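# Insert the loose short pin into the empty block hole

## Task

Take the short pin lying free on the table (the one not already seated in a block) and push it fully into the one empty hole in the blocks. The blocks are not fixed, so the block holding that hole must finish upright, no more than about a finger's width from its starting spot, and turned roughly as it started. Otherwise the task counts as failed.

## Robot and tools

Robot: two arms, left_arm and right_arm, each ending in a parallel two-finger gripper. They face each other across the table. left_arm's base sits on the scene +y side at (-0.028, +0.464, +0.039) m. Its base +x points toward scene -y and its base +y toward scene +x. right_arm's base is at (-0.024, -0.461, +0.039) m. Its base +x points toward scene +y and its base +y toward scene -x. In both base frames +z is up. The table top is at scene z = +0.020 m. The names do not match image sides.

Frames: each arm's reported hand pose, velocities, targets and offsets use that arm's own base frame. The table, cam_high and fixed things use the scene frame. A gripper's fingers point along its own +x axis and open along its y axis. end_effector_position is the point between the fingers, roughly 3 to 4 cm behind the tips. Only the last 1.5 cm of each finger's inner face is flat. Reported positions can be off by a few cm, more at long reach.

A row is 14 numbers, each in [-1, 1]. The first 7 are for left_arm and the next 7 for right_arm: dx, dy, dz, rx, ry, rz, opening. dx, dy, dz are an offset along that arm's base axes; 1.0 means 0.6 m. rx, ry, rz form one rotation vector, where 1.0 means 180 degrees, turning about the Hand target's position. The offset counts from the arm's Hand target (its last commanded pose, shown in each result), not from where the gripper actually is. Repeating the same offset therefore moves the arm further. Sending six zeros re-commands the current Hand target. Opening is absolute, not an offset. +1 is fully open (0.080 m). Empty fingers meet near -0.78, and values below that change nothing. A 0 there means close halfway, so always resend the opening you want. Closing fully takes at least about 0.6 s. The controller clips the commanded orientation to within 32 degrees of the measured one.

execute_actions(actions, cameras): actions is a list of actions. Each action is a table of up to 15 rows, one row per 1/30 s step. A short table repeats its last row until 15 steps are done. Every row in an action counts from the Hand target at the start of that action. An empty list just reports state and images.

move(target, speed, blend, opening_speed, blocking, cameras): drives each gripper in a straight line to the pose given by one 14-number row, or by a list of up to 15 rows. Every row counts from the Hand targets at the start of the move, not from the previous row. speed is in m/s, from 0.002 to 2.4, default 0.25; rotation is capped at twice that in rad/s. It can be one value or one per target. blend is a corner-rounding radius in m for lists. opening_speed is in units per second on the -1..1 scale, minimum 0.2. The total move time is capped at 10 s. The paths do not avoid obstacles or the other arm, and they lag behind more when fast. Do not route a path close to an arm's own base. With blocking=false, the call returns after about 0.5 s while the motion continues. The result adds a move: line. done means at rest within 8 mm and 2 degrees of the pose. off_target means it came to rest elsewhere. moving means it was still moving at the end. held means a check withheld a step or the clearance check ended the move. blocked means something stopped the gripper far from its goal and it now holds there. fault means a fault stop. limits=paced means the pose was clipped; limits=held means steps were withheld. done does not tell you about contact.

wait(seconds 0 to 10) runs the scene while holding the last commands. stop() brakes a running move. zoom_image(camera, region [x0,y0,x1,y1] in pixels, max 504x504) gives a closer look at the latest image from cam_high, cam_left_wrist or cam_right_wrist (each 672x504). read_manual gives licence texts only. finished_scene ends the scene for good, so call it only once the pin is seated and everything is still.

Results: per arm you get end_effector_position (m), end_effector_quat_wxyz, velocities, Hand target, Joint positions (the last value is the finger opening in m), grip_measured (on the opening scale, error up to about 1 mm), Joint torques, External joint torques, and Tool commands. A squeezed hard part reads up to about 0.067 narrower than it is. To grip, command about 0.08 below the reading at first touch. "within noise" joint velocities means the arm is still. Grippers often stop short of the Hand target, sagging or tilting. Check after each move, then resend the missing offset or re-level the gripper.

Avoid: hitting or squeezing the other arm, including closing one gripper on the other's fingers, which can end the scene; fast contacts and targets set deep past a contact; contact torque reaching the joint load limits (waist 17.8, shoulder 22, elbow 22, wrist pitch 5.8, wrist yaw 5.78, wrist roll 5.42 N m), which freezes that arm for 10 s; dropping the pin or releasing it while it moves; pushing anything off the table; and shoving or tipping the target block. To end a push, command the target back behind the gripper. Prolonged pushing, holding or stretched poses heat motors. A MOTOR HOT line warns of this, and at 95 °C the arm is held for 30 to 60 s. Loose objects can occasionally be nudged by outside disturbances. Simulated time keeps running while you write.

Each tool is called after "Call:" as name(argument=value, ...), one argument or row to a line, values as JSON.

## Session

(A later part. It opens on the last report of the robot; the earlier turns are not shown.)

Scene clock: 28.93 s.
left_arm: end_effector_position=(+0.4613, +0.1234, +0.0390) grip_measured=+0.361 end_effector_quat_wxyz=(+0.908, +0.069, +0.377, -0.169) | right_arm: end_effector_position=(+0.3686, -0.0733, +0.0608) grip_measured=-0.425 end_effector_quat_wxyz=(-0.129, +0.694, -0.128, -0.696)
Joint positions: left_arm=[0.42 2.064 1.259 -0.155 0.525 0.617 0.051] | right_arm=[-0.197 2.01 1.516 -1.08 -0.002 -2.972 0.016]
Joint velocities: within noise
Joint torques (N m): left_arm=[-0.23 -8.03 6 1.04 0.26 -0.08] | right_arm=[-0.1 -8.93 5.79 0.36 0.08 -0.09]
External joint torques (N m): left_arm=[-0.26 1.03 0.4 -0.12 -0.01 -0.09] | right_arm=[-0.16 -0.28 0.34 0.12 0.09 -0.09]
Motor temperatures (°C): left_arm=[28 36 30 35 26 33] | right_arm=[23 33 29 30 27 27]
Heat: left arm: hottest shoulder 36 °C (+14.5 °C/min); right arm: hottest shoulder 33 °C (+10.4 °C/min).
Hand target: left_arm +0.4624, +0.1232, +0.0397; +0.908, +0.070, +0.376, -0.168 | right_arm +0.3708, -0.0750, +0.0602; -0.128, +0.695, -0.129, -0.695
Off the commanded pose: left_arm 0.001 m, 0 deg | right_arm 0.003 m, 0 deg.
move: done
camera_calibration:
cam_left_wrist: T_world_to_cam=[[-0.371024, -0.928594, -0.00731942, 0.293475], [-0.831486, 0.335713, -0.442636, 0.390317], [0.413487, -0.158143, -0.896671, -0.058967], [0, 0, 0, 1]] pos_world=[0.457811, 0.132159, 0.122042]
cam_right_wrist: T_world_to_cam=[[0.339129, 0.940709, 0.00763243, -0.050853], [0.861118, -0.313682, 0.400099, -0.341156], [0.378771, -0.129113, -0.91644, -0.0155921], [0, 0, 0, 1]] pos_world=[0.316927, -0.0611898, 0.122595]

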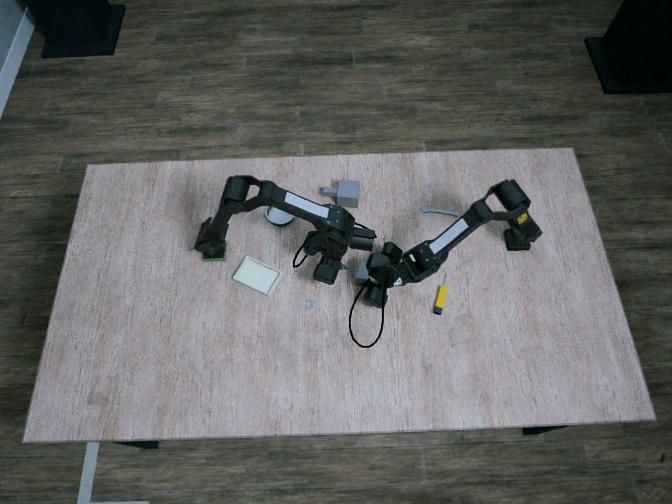

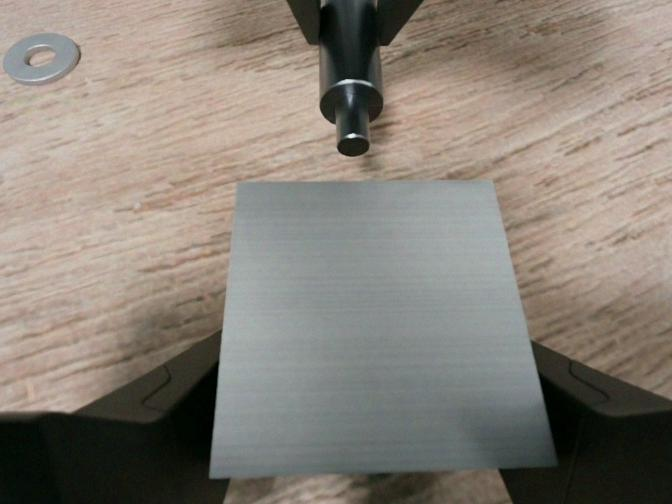

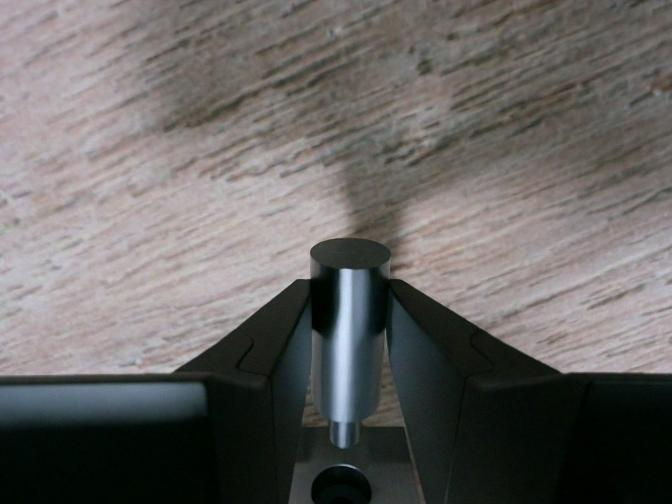

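Call:
move(
  target=[0,0,0,0,0,0,0.29,0.0345,-0.0127,-0.0115,0,0,0,-0.5],
  speed=0.06,
)

Call:
zoom_image(
  camera="cam_right_wrist",
  region=[290, 400, 420, 504],
)

Call:
zoom_image(
  camera="cam_left_wrist",
  region=[200, 40, 540, 290],
)

Scene clock: 30.80 s.
left_arm: end_effector_position=(+0.4613, +0.1234, +0.0390) grip_measured=+0.361 end_effector_quat_wxyz=(+0.908, +0.069, +0.377, -0.169) | right_arm: end_effector_position=(+0.3892, -0.0808, +0.0542) grip_measured=-0.425 end_effector_quat_wxyz=(-0.129, +0.695, -0.128, -0.695)
Joint positions: left_arm=[0.42 2.064 1.259 -0.155 0.525 0.617 0.051] | right_arm=[-0.205 2.096 1.618 -1.093 -0.002 -2.981 0.016]
Joint velocities: within noise
Joint torques (N m): left_arm=[-0.22 -8.05 6.03 1.05 0.27 -0.08] | right_arm=[-0.16 -9.29 6.34 0.07 0.07 -0.09]
External joint torques (N m): left_arm=[-0.23 1.08 0.43 -0.11 -0.01 -0.08] | right_arm=[-0.15 -0.1 0.96 -0.15 0.08 -0.09]
Motor temperatures (°C): left_arm=[28 37 30 35 26 33] | right_arm=[23 33 29 30 27 27]
Heat: left arm: hottest shoulder 37 °C (+15.6 °C/min); right arm: hottest shoulder 33 °C (+9.7 °C/min).
Hand target: left_arm +0.4624, +0.1232, +0.0397; +0.908, +0.070, +0.376, -0.168 | right_arm +0.3915, -0.0826, +0.0534; -0.128, +0.695, -0.129, -0.695
Off the commanded pose: left_arm 0.001 m, 0 deg | right_arm 0.003 m, 0 deg.
move: done
camera_calibration:
cam_left_wrist: T_world_to_cam=[[-0.371024, -0.928594, -0.00731942, 0.293475], [-0.831486, 0.335713, -0.442636, 0.390317], [0.413487, -0.158143, -0.896671, -0.058967], [0, 0, 0, 1]] pos_world=[0.457811, 0.132159, 0.122042]
cam_right_wrist: T_world_to_cam=[[0.339167, 0.940692, 0.00804147, -0.0507266], [0.859912, -0.313486, 0.402837, -0.358294], [0.381466, -0.129714, -0.915237, -0.0315181], [0, 0, 0, 1]] pos_world=[0.337329, -0.0686902, 0.115895]

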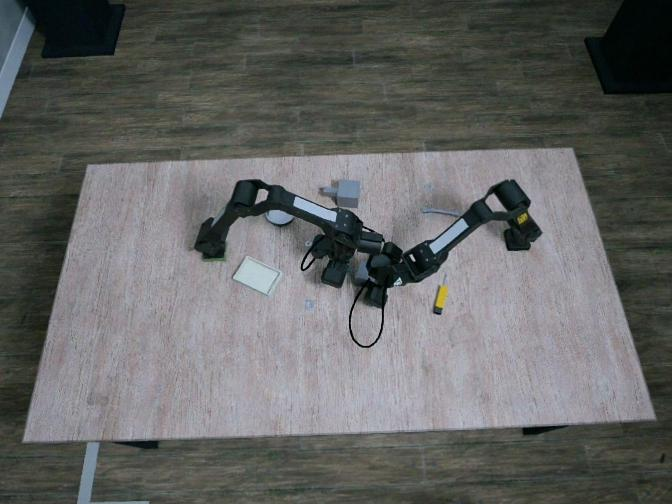

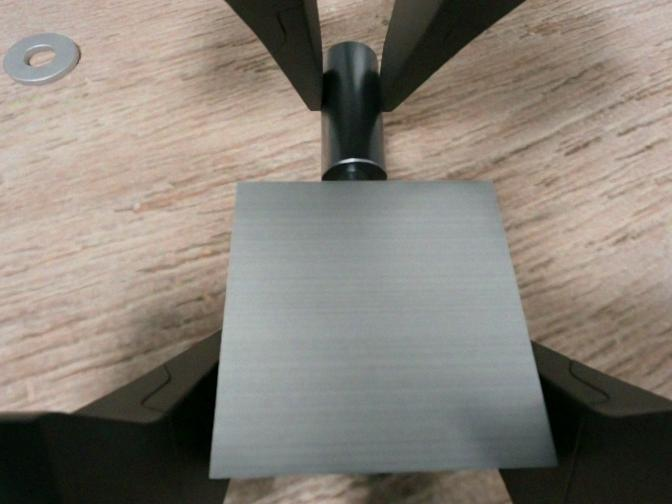

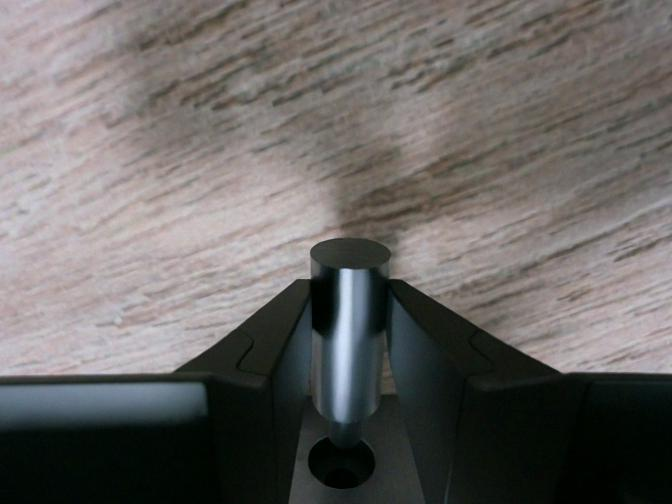

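Scaled by 3.877 from the camera's 672x504 image, which has a finer 960x720 frame.

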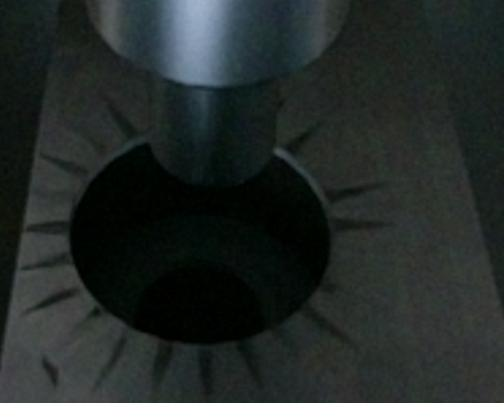

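Scaled by 1.482 from the camera's 672x504 image, which has a finer 960x720 frame.

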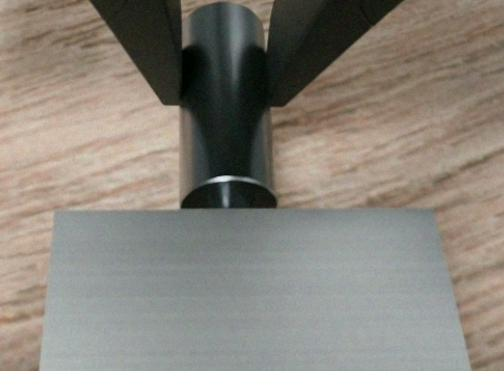

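Call:
move(
  target=[0,0,0,0,0,0,0.29,0.0202,-0.0077,-0.0017,0,0,0,-0.5],
  speed=0.05,
)

Call:
zoom_image(
  camera="cam_right_wrist",
  region=[290, 360, 400, 470],
)

Call:
zoom_image(
  camera="cam_left_wrist",
  region=[200, 40, 540, 290],
)

Scene clock: 32.03 s.
left_arm: end_effector_position=(+0.4613, +0.1234, +0.0390) grip_measured=+0.361 end_effector_quat_wxyz=(+0.908, +0.069, +0.377, -0.169) | right_arm: end_effector_position=(+0.4014, -0.0853, +0.0532) grip_measured=-0.425 end_effector_quat_wxyz=(-0.129, +0.695, -0.128, -0.695)
Joint positions: left_arm=[0.42 2.064 1.259 -0.155 0.525 0.617 0.051] | right_arm=[-0.21 2.147 1.694 -1.118 -0.002 -2.985 0.016]
Joint velocities: within noise
Joint torques (N m): left_arm=[-0.22 -8.04 6.01 1.04 0.27 -0.09] | right_arm=[-0.17 -9.62 6.34 0.07 0.08 -0.09]
External joint torques (N m): left_arm=[-0.23 0.98 0.5 -0.08 -0.01 -0.09] | right_arm=[-0.11 -0.07 0.91 -0.16 0.08 -0.09]
Motor temperatures (°C): left_arm=[28 37 30 35 26 33] | right_arm=[23 33 29 30 27 27]
Heat: left arm: hottest shoulder 37 °C (+15.0 °C/min); right arm: hottest shoulder 33 °C (+9.4 °C/min).
Hand target: left_arm +0.4624, +0.1232, +0.0397; +0.908, +0.070, +0.376, -0.168 | right_arm +0.4035, -0.0871, +0.0523; -0.128, +0.695, -0.129, -0.696
Off the commanded pose: left_arm 0.001 m, 0 deg | right_arm 0.003 m, 0 deg.
move: done
camera_calibration:
cam_left_wrist: T_world_to_cam=[[-0.371024, -0.928594, -0.00731942, 0.293475], [-0.831486, 0.335713, -0.442636, 0.390317], [0.413487, -0.158143, -0.896671, -0.058967], [0, 0, 0, 1]] pos_world=[0.457811, 0.132159, 0.122042]
cam_right_wrist: T_world_to_cam=[[0.339116, 0.940711, 0.00800752, -0.0505999], [0.860074, -0.313473, 0.4025, -0.369809], [0.381146, -0.129607, -0.915385, -0.0375343], [0, 0, 0, 1]] pos_world=[0.349529, -0.0731901, 0.114895]

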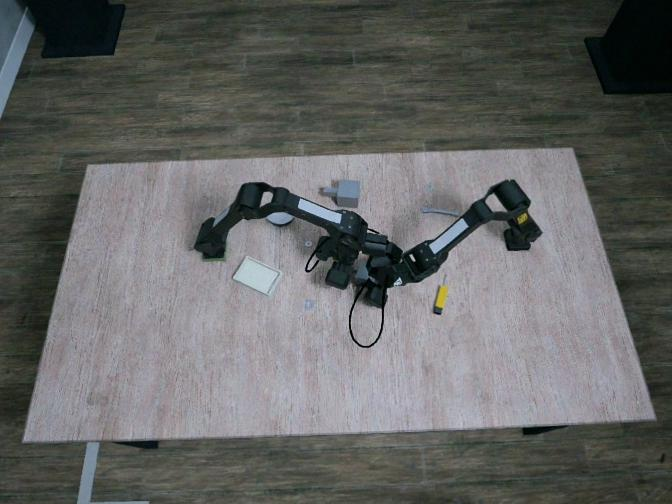

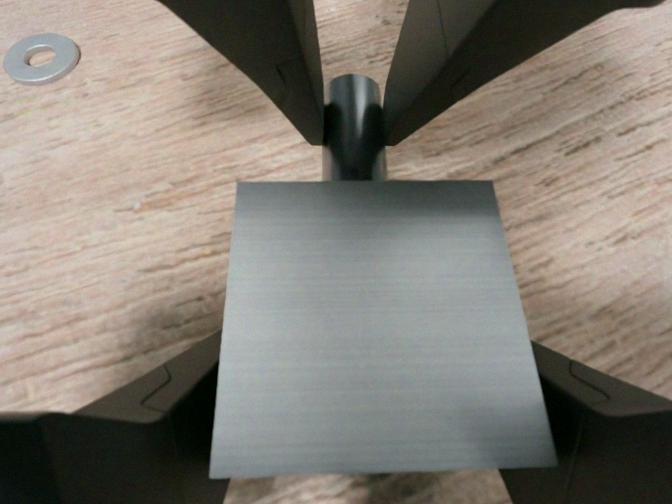

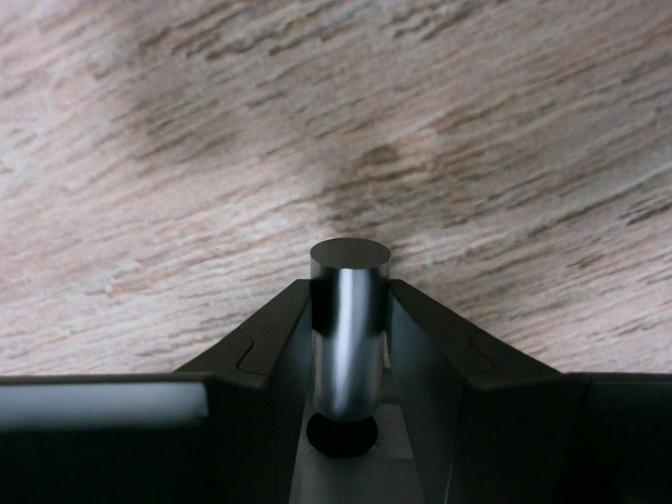

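Scaled by 4.582 from the camera's 672x504 image, which has a finer 960x720 frame.

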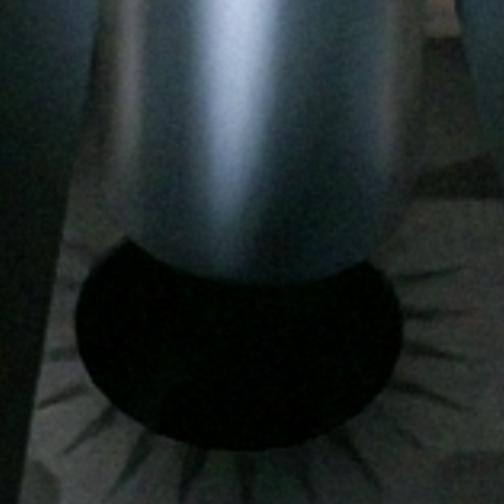

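Scaled by 1.482 from the camera's 672x504 image, which has a finer 960x720 frame.

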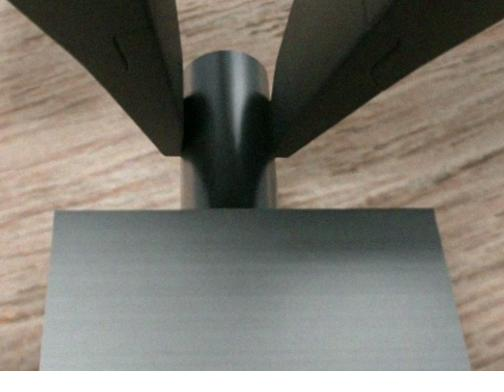

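Call:
move(
  target=[0,0,0,0,0,0,0.29,0.0124,-0.0062,-0.0005,0,0,0,-0.5],
  speed=0.04,
)

Call:
zoom_image(
  camera="cam_right_wrist",
  region=[290, 360, 400, 470],
)

Call:
zoom_image(
  camera="cam_left_wrist",
  region=[300, 80, 410, 190],
)

Scene clock: 33.27 s.
left_arm: end_effector_position=(+0.4613, +0.1234, +0.0390) grip_measured=+0.361 end_effector_quat_wxyz=(+0.908, +0.069, +0.377, -0.169) | right_arm: end_effector_position=(+0.4058, -0.0878, +0.0526) grip_measured=-0.425 end_effector_quat_wxyz=(-0.129, +0.691, -0.128, -0.700)
Joint positions: left_arm=[0.42 2.064 1.259 -0.155 0.525 0.617 0.051] | right_arm=[-0.214 2.178 1.74 -1.146 -0.002 -2.99 0.016]
Joint velocities: within noise
Joint torques (N m): left_arm=[-0.22 -8 6.02 1.05 0.26 -0.08] | right_arm=[-0.25 -9.58 6.87 0.74 0.08 -0.08]
External joint torques (N m): left_arm=[-0.17 0.92 0.58 -0.06 -0.02 -0.08] | right_arm=[-0.24 0.21 1.41 0.53 0.08 -0.08]
Motor temperatures (°C): left_arm=[28 37 30 35 26 33] | right_arm=[23 33 29 29 27 27]
Heat: left arm: hottest shoulder 37 °C (+14.4 °C/min); right arm: hottest shoulder 33 °C (+9.0 °C/min).
Hand target: left_arm +0.4624, +0.1232, +0.0397; +0.908, +0.070, +0.376, -0.168 | right_arm +0.4111, -0.0909, +0.0520; -0.128, +0.695, -0.129, -0.695
Off the commanded pose: left_arm 0.001 m, 0 deg | right_arm 0.006 m, 1 deg.
move: done
camera_calibration:
cam_left_wrist: T_world_to_cam=[[-0.371024, -0.928594, -0.00731942, 0.293475], [-0.831486, 0.335713, -0.442636, 0.390317], [0.413487, -0.158143, -0.896671, -0.058967], [0, 0, 0, 1]] pos_world=[0.457811, 0.132159, 0.122042]
cam_right_wrist: T_world_to_cam=[[0.338135, 0.941076, 0.00639859, -0.0492283], [0.865159, -0.313519, 0.391415, -0.375569], [0.370357, -0.126815, -0.920192, -0.0352356], [0, 0, 0, 1]] pos_world=[0.354623, -0.0758888, 0.114895]

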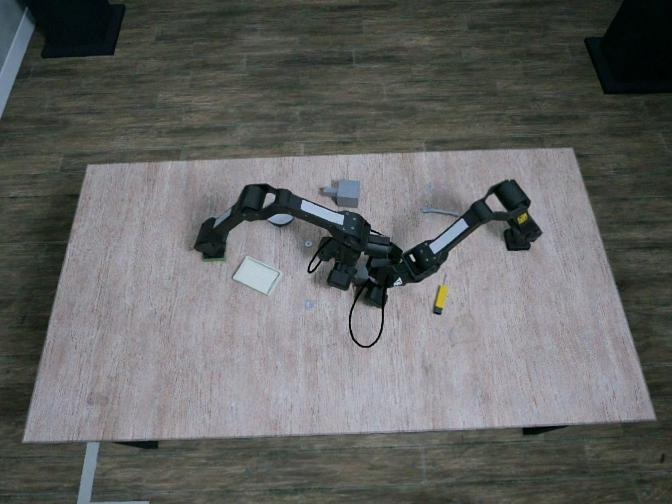

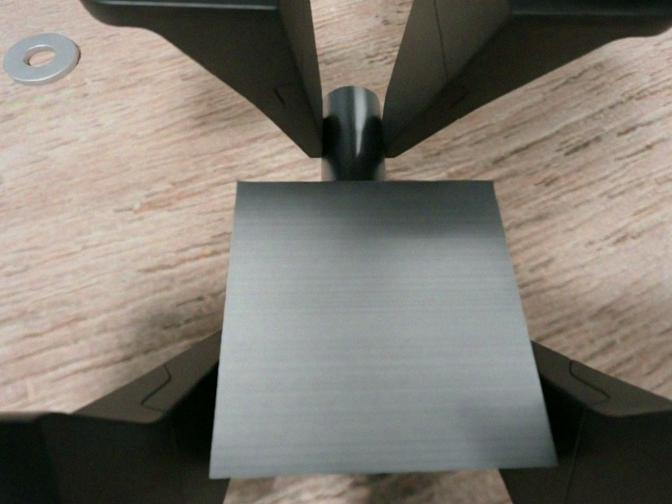

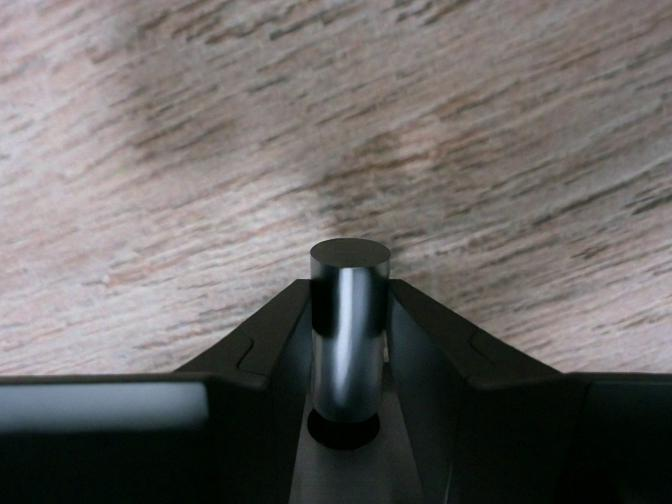

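Scaled by 4.582 from the camera's 672x504 image, which has a finer 960x720 frame.

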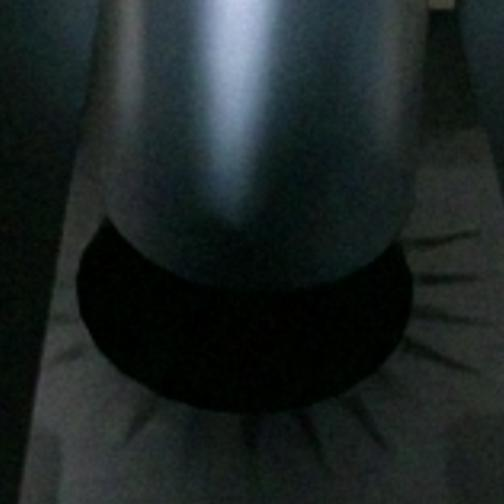

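Scaled by 4.582 from the camera's 672x504 image, which has a finer 960x720 frame.

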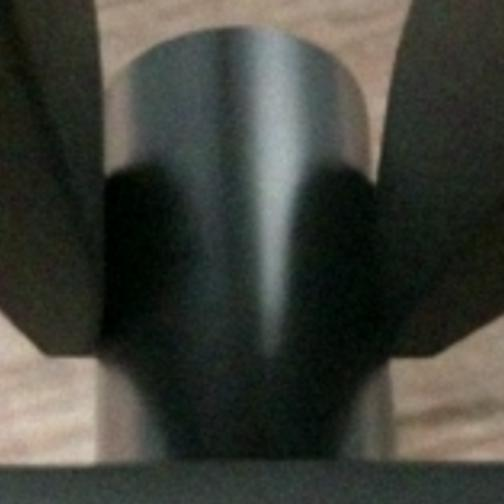

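Call:
move(
  target=[
    [0,0,0,0,0,0,0.29,-0.0093,0.0035,0,0,0,0,-0.5],
    [0,0,0,0,0,0,0.29,-0.0093,0.0035,0.0033,0,0,0,-0.5],
    [0,0,0,0,0,0,0.29,0,0,0.0033,0,0,0,-0.5],
  ],
  speed=0.03,
)

Call:
zoom_image(
  camera="cam_right_wrist",
  region=[290, 360, 400, 470],
)

Scene clock: 35.23 s.
left_arm: end_effector_position=(+0.4613, +0.1234, +0.0390) grip_measured=+0.361 end_effector_quat_wxyz=(+0.908, +0.069, +0.377, -0.169) | right_arm: end_effector_position=(+0.4059, -0.0879, +0.0528) grip_measured=-0.425 end_effector_quat_wxyz=(-0.129, +0.690, -0.128, -0.701)
Joint positions: left_arm=[0.42 2.064 1.259 -0.155 0.525 0.617 0.051] | right_arm=[-0.214 2.18 1.745 -1.15 -0.002 -2.99 0.016]
Joint velocities: within noise
Joint torques (N m): left_arm=[-0.23 -8.02 6.04 1.05 0.27 -0.08] | right_arm=[-0.25 -10.13 6.98 0.54 0.08 -0.09]
External joint torques (N m): left_arm=[-0.26 1.01 0.5 -0.09 0 -0.08] | right_arm=[-0.32 -0.38 1.56 0.33 0.09 -0.09]
Motor temperatures (°C): left_arm=[28 38 30 36 26 33] | right_arm=[23 33 29 29 27 27]
Heat: left arm: hottest shoulder 38 °C (+15.3 °C/min); right arm: hottest shoulder 33 °C (+8.5 °C/min).
Hand target: left_arm +0.4624, +0.1232, +0.0397; +0.908, +0.070, +0.376, -0.168 | right_arm +0.4111, -0.0909, +0.0541; -0.128, +0.695, -0.129, -0.695
Off the commanded pose: left_arm 0.001 m, 0 deg | right_arm 0.006 m, 1 deg.
move: done
camera_calibration:
cam_left_wrist: T_world_to_cam=[[-0.371024, -0.928594, -0.00731942, 0.293475], [-0.831486, 0.335713, -0.442636, 0.390317], [0.413487, -0.158143, -0.896671, -0.058967], [0, 0, 0, 1]] pos_world=[0.457811, 0.132159, 0.122042]
cam_right_wrist: T_world_to_cam=[[0.33775, 0.941215, 0.00621849, -0.0490703], [0.866023, -0.313342, 0.389642, -0.376105], [0.368686, -0.126216, -0.920945, -0.0342656], [0, 0, 0, 1]] pos_world=[0.354922, -0.0759886, 0.115295]

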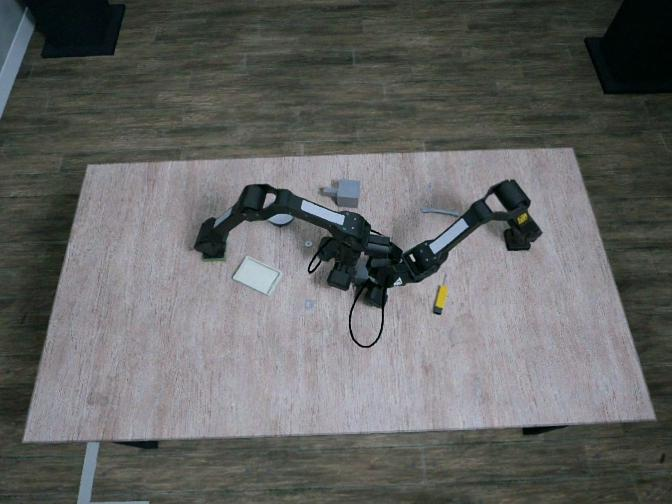

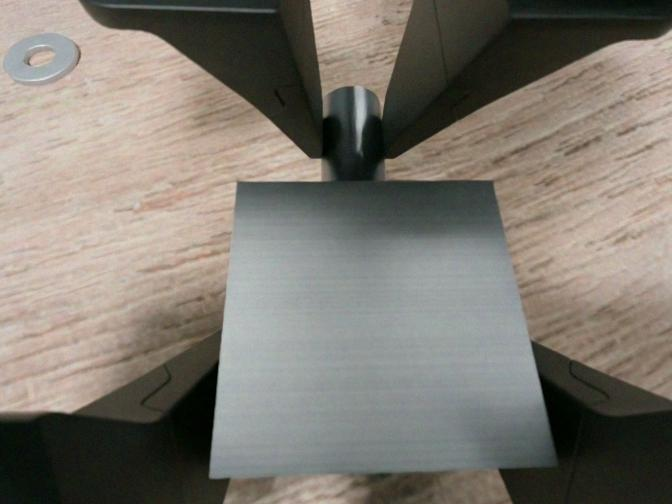

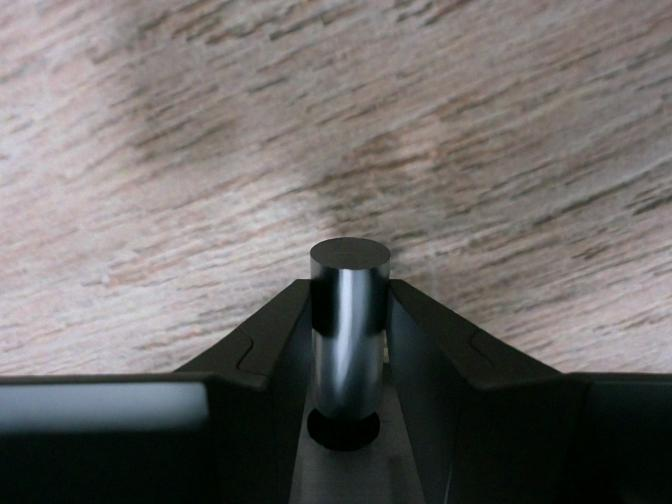

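Scaled by 4.582 from the camera's 672x504 image, which has a finer 960x720 frame.

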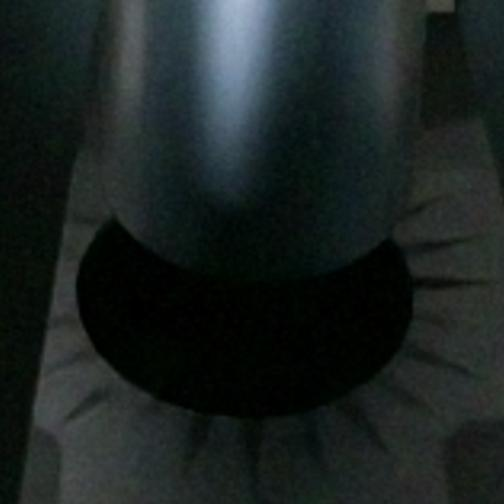

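Call:
move(
  target=[0,0,0,0,0,0,0.29,-0.0125,0.0048,0,0,0,0,-0.5],
  speed=0.05,
)

Call:
zoom_image(
  camera="cam_right_wrist",
  region=[290, 220, 400, 470],
)

Call:
zoom_image(
  camera="cam_left_wrist",
  region=[300, 80, 410, 190],
)

Scene clock: 36.67 s.
left_arm: end_effector_position=(+0.4613, +0.1234, +0.0390) grip_measured=+0.361 end_effector_quat_wxyz=(+0.908, +0.069, +0.377, -0.169) | right_arm: end_effector_position=(+0.4051, -0.0877, +0.0497) grip_measured=-0.425 end_effector_quat_wxyz=(-0.129, +0.692, -0.128, -0.698)
Joint positions: left_arm=[0.42 2.064 1.259 -0.155 0.525 0.617 0.051] | right_arm=[-0.214 2.174 1.722 -1.127 -0.002 -2.99 0.016]
Joint velocities: within noise
Joint torques (N m): left_arm=[-0.22 -8.05 6.03 1.06 0.28 -0.07] | right_arm=[-0.02 -13.2 4.13 0.24 0.08 0.02]
External joint torques (N m): left_arm=[-0.24 0.91 0.56 -0.06 0 -0.08] | right_arm=[0.04 -3.4 -1.36 0.01 0.09 0.02]
Motor temperatures (°C): left_arm=[28 38 30 36 26 33] | right_arm=[23 34 29 29 27 27]
Heat: left arm: hottest shoulder 38 °C (+14.7 °C/min); right arm: hottest shoulder 34 °C (+9.8 °C/min).
Hand target: left_arm +0.4624, +0.1232, +0.0397; +0.908, +0.070, +0.376, -0.168 | right_arm +0.4036, -0.0880, +0.0541; -0.128, +0.695, -0.129, -0.695
Off the commanded pose: left_arm 0.001 m, 0 deg | right_arm 0.005 m, 0 deg.
move: done
camera_calibration:
cam_left_wrist: T_world_to_cam=[[-0.371024, -0.928594, -0.00731942, 0.293475], [-0.831486, 0.335713, -0.442636, 0.390317], [0.413487, -0.158143, -0.896671, -0.058967], [0, 0, 0, 1]] pos_world=[0.457811, 0.132159, 0.122042]
cam_right_wrist: T_world_to_cam=[[0.337732, 0.941216, 0.00705815, -0.0489193], [0.86352, -0.312819, 0.395572, -0.373381], [0.374527, -0.127502, -0.918408, -0.0394698], [0, 0, 0, 1]] pos_world=[0.353726, -0.0757894, 0.111795]

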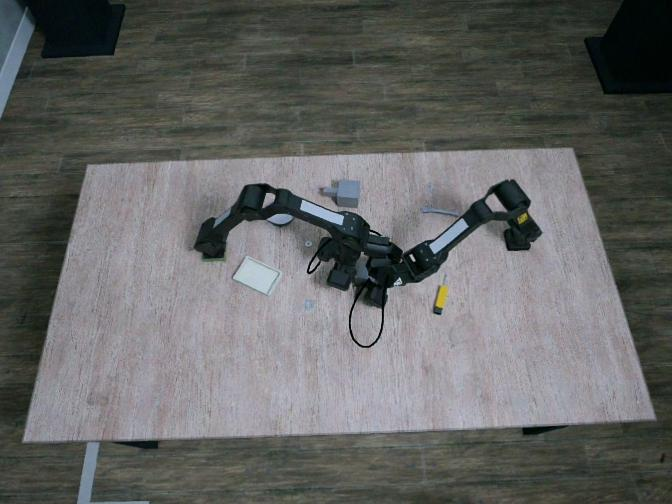

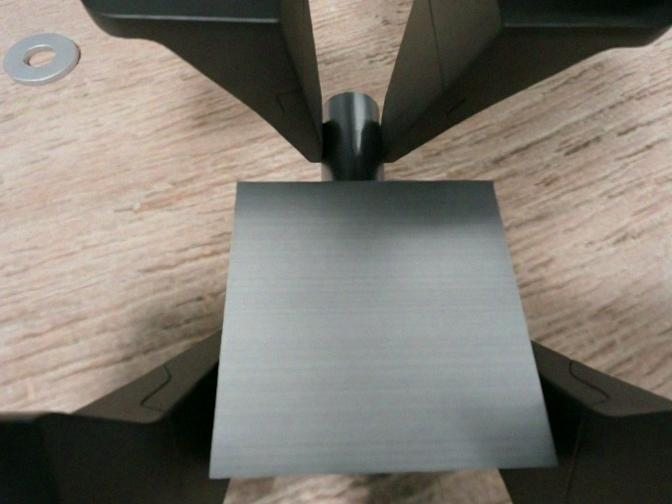

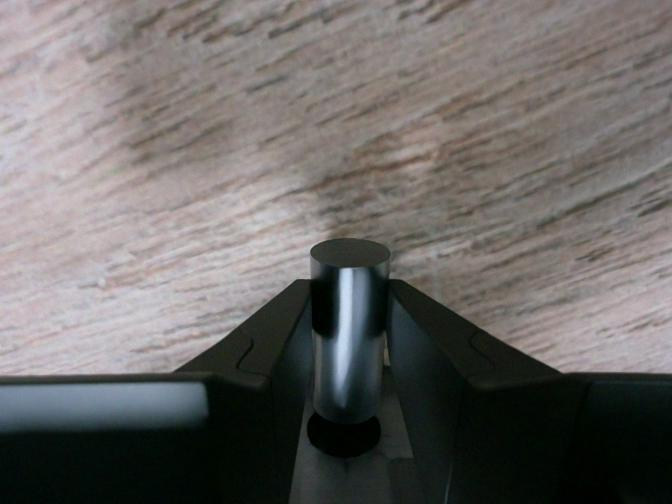

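Scaled by 2.016 from the camera's 672x504 image, which has a finer 960x720 frame.

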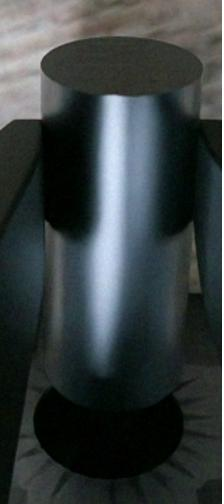

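Scaled by 4.582 from the camera's 672x504 image, which has a finer 960x720 frame.

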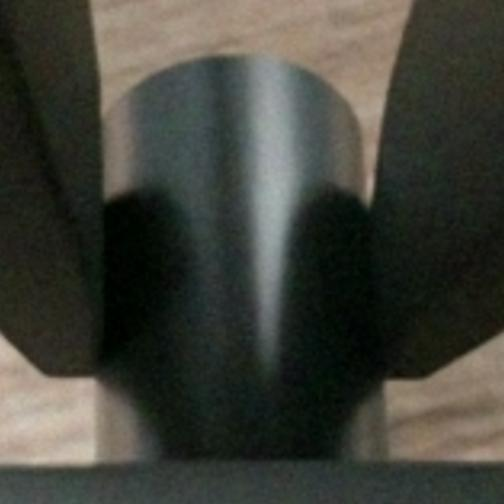

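Call:
move(
  target=[0,0,0,0,0,0,0.29,-0.0068,0.0025,0.004,0,0,0,-0.5],
  speed=0.05,
  cameras=[],
)

Scene clock: 37.53 s.
left_arm: end_effector_position=(+0.4613, +0.1234, +0.0390) grip_measured=+0.361 end_effector_quat_wxyz=(+0.908, +0.069, +0.377, -0.169) | right_arm: end_effector_position=(+0.4004, -0.0867, +0.0506) grip_measured=-0.425 end_effector_quat_wxyz=(-0.129, +0.691, -0.128, -0.700)
Joint positions: left_arm=[0.42 2.064 1.259 -0.155 0.525 0.617 0.051] | right_arm=[-0.214 2.158 1.7 -1.126 -0.002 -2.99 0.016]
Joint velocities: within noise
Joint torques (N m): left_arm=[-0.25 -8.04 6.02 1.05 0.27 -0.07] | right_arm=[0.14 -13.38 4.3 0.23 0.1 0.08]
External joint torques (N m): left_arm=[-0.3 1.04 0.46 -0.1 -0.01 -0.08] | right_arm=[0.08 -3.77 -1.13 0.01 0.11 0.08]
Motor temperatures (°C): left_arm=[28 38 30 36 26 33] | right_arm=[23 34 29 29 27 27]
Heat: left arm: hottest shoulder 38 °C (+14.4 °C/min); right arm: hottest shoulder 34 °C (+9.6 °C/min).
Hand target: left_arm +0.4624, +0.1232, +0.0397; +0.908, +0.070, +0.376, -0.168 | right_arm +0.3995, -0.0865, +0.0564; -0.128, +0.695, -0.129, -0.695
Off the commanded pose: left_arm 0.001 m, 0 deg | right_arm 0.006 m, 1 deg.
move: done
No camera images: "cameras" was empty.

Call:
move(
  target=[0,0,0,0,0,0,0.29,0.0067,-0.0020,-0.004,0,0,0,-0.5],
  speed=0.05,
  cameras=[],
)

Scene clock: 38.40 s.
left_arm: end_effector_position=(+0.4613, +0.1234, +0.0390) grip_measured=+0.361 end_effector_quat_wxyz=(+0.908, +0.069, +0.377, -0.169) | right_arm: end_effector_position=(+0.4004, -0.0867, +0.0508) grip_measured=-0.425 end_effector_quat_wxyz=(-0.129, +0.691, -0.128, -0.700)
Joint positions: left_arm=[0.42 2.064 1.259 -0.155 0.525 0.617 0.051] | right_arm=[-0.214 2.157 1.7 -1.126 -0.002 -2.99 0.016]
Joint velocities: within noise
Joint torques (N m): left_arm=[-0.24 -8.03 5.99 1.05 0.26 -0.09] | right_arm=[0.05 -11.12 6.23 0.15 0.08 0.05]
External joint torques (N m): left_arm=[-0.3 0.93 0.53 -0.07 -0.02 -0.09] | right_arm=[0 -1.57 0.87 -0.04 0.09 0.05]
Motor temperatures (°C): left_arm=[28 38 30 36 26 33] | right_arm=[23 34 29 29 27 27]
Heat: left arm: hottest shoulder 38 °C (+14.1 °C/min); right arm: hottest shoulder 34 °C (+9.4 °C/min).
Hand target: left_arm +0.4624, +0.1232, +0.0397; +0.908, +0.070, +0.376, -0.168 | right_arm +0.4035, -0.0877, +0.0541; -0.128, +0.695, -0.129, -0.695
Off the commanded pose: left_arm 0.001 m, 0 deg | right_arm 0.005 m, 1 deg.
move: done
No camera images: "cameras" was empty.

Call:
move(
  target=[0,0,0,0,0,0,0.29,-0.0015,0,0.010,0,0,0,-0.5],
  speed=0.05,
)

Call:
zoom_image(
  camera="cam_right_wrist",
  region=[290, 360, 400, 470],
)

Scene clock: 39.23 s.
left_arm: end_effector_position=(+0.4613, +0.1234, +0.0390) grip_measured=+0.361 end_effector_quat_wxyz=(+0.908, +0.069, +0.377, -0.169) | right_arm: end_effector_position=(+0.3994, -0.0864, +0.0533) grip_measured=-0.425 end_effector_quat_wxyz=(-0.129, +0.688, -0.127, -0.702)
Joint positions: left_arm=[0.42 2.064 1.259 -0.155 0.525 0.617 0.051] | right_arm=[-0.214 2.157 1.71 -1.143 -0.002 -2.99 0.016]
Joint velocities: within noise
Joint torques (N m): left_arm=[-0.26 -8.01 6.01 1.05 0.27 -0.08] | right_arm=[0 -12.2 6.31 0.04 0.08 0.04]
External joint torques (N m): left_arm=[-0.27 1.03 0.5 -0.07 -0.01 -0.08] | right_arm=[0 -2.58 0.92 -0.14 0.08 0.04]
Motor temperatures (°C): left_arm=[28 38 30 36 26 33] | right_arm=[23 34 29 29 27 27]
Heat: left arm: hottest shoulder 38 °C (+13.8 °C/min); right arm: hottest shoulder 34 °C (+9.2 °C/min).
Hand target: left_arm +0.4624, +0.1232, +0.0397; +0.908, +0.070, +0.376, -0.168 | right_arm +0.4026, -0.0877, +0.0601; -0.128, +0.695, -0.129, -0.695
Off the commanded pose: left_arm 0.001 m, 0 deg | right_arm 0.008 m, 1 deg.
move: done
camera_calibration:
cam_left_wrist: T_world_to_cam=[[-0.371024, -0.928594, -0.00731942, 0.293475], [-0.831486, 0.335713, -0.442636, 0.390317], [0.413487, -0.158143, -0.896671, -0.058967], [0, 0, 0, 1]] pos_world=[0.457811, 0.132159, 0.122042]
cam_right_wrist: T_world_to_cam=[[0.337811, 0.941198, 0.00550599, -0.0481435], [0.867898, -0.313755, 0.38511, -0.370757], [0.364193, -0.125316, -0.922854, -0.0293145], [0, 0, 0, 1]] pos_world=[0.348719, -0.074688, 0.115994]

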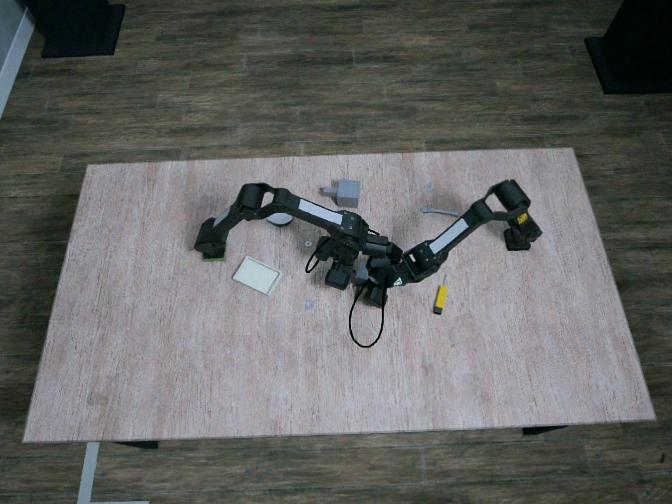

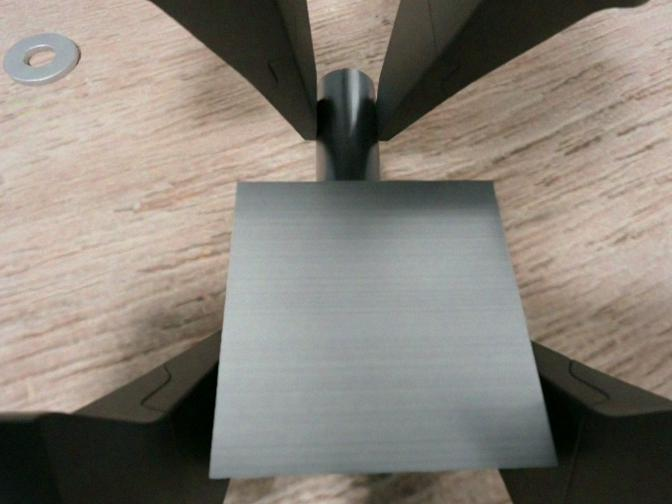

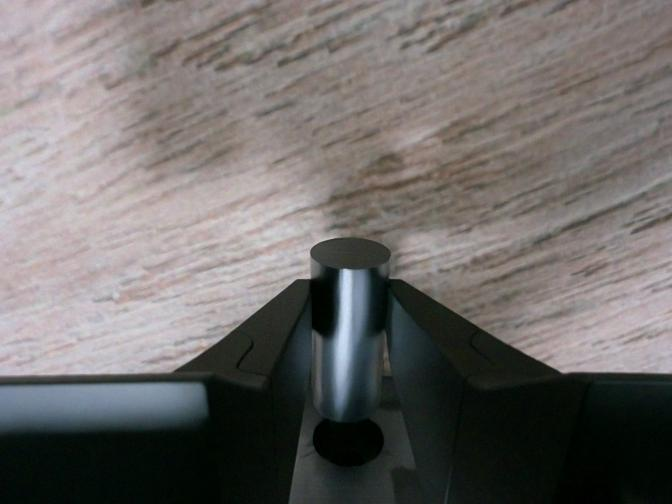

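Scaled by 4.582 from the camera's 672x504 image, which has a finer 960x720 frame.

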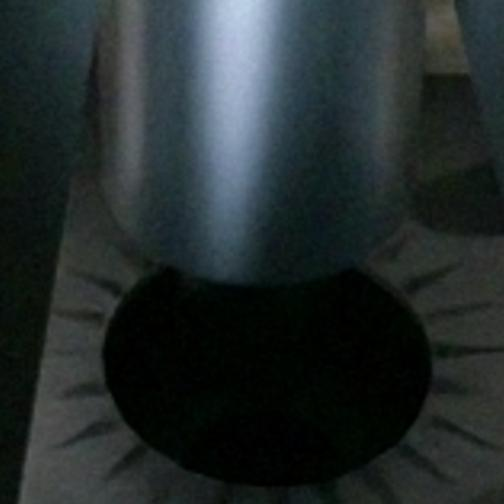

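Call:
zoom_image(
  camera="cam_right_wrist",
  region=[310, 410, 390, 470],
)

Scaled by 6.300 from the camera's 672x504 image, which has a finer 960x720 frame.

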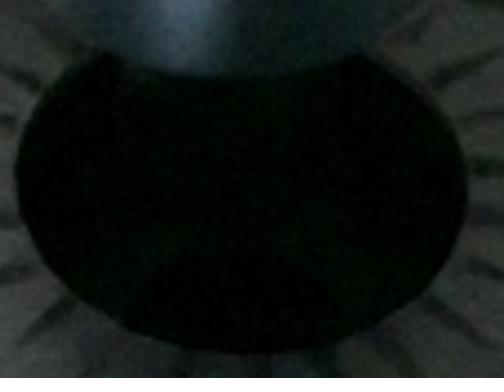

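Call:
move(
  target=[
    [0,0,0,0,0,0,0.29,-0.0153,0.0062,-0.0068,0,0,0,-0.5],
    [0,0,0,0,0,0,0.29,-0.0008,0.0007,-0.0093,0,0,0,-0.5],
  ],
  speed=0.08,
)

Call:
zoom_image(
  camera="cam_right_wrist",
  region=[290, 360, 400, 470],
)

Scene clock: 40.70 s.
left_arm: end_effector_position=(+0.4613, +0.1234, +0.0390) grip_measured=+0.361 end_effector_quat_wxyz=(+0.908, +0.069, +0.377, -0.169) | right_arm: end_effector_position=(+0.3998, -0.0864, +0.0554) grip_measured=-0.425 end_effector_quat_wxyz=(-0.130, +0.695, -0.128, -0.695)
Joint positions: left_arm=[0.42 2.064 1.259 -0.155 0.525 0.617 0.051] | right_arm=[-0.213 2.14 1.691 -1.122 -0.002 -2.988 0.016]
Joint velocities: within noise
Joint torques (N m): left_arm=[-0.25 -8.03 5.98 1.05 0.27 -0.09] | right_arm=[-0.03 -9.61 6.32 0.08 0.08 -0.03]
External joint torques (N m): left_arm=[-0.29 1 0.44 -0.09 0 -0.09] | right_arm=[-0.03 -0.07 0.88 -0.14 0.09 -0.03]
Motor temperatures (°C): left_arm=[28 39 30 36 26 33] | right_arm=[23 34 30 29 27 27]
Heat: left arm: hottest shoulder 39 °C (+14.7 °C/min); right arm: hottest shoulder 34 °C (+8.8 °C/min).
Hand target: left_arm +0.4624, +0.1232, +0.0397; +0.908, +0.070, +0.376, -0.168 | right_arm +0.4021, -0.0873, +0.0545; -0.128, +0.695, -0.129, -0.695
Off the commanded pose: left_arm 0.001 m, 0 deg | right_arm 0.003 m, 0 deg.
move: done
camera_calibration:
cam_left_wrist: T_world_to_cam=[[-0.371024, -0.928594, -0.00731942, 0.293475], [-0.831486, 0.335713, -0.442636, 0.390317], [0.413487, -0.158143, -0.896671, -0.058967], [0, 0, 0, 1]] pos_world=[0.457811, 0.132159, 0.122042]
cam_right_wrist: T_world_to_cam=[[0.339476, 0.94058, 0.0080769, -0.0491825], [0.859795, -0.313778, 0.40286, -0.369591], [0.381456, -0.129817, -0.915226, -0.0352865], [0, 0, 0, 1]] pos_world=[0.347929, -0.0742901, 0.116995]

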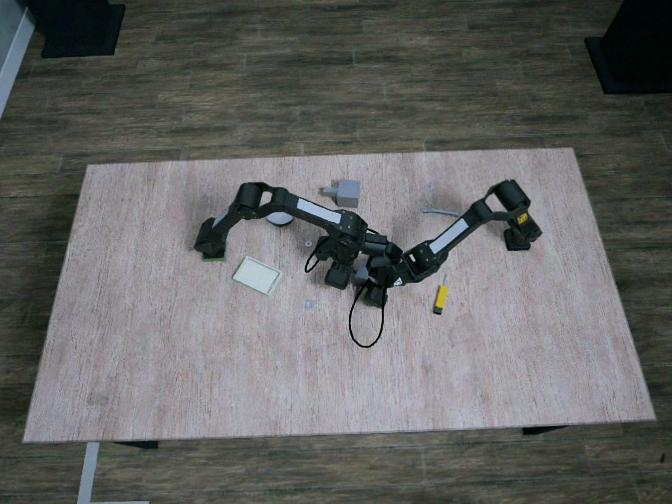

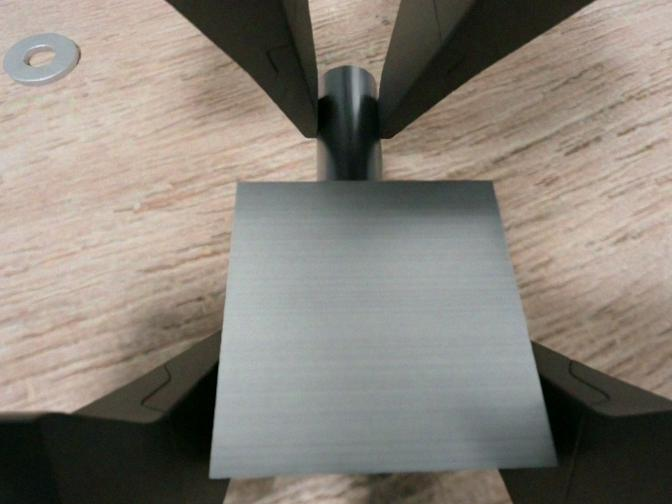

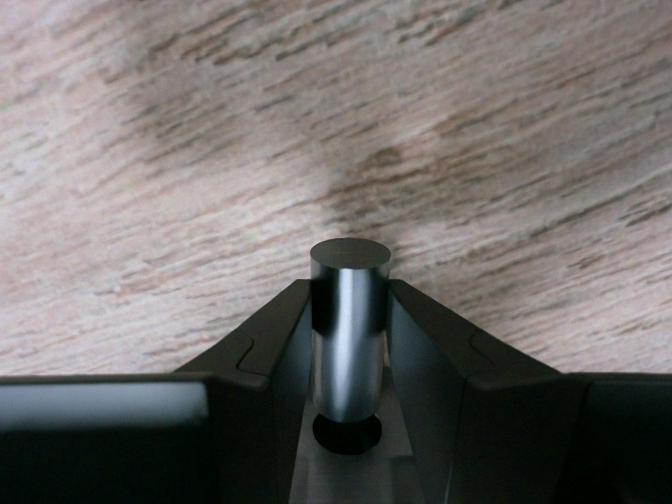

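Scaled by 4.582 from the camera's 672x504 image, which has a finer 960x720 frame.

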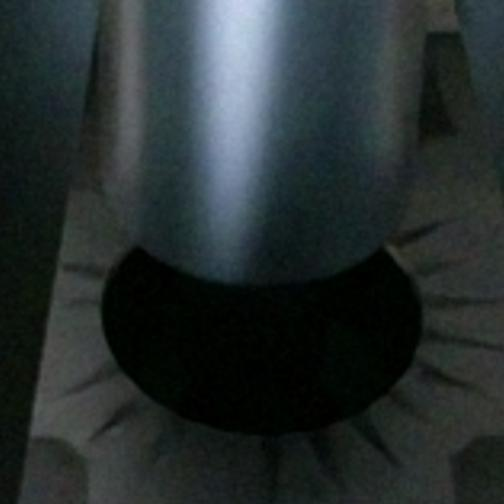

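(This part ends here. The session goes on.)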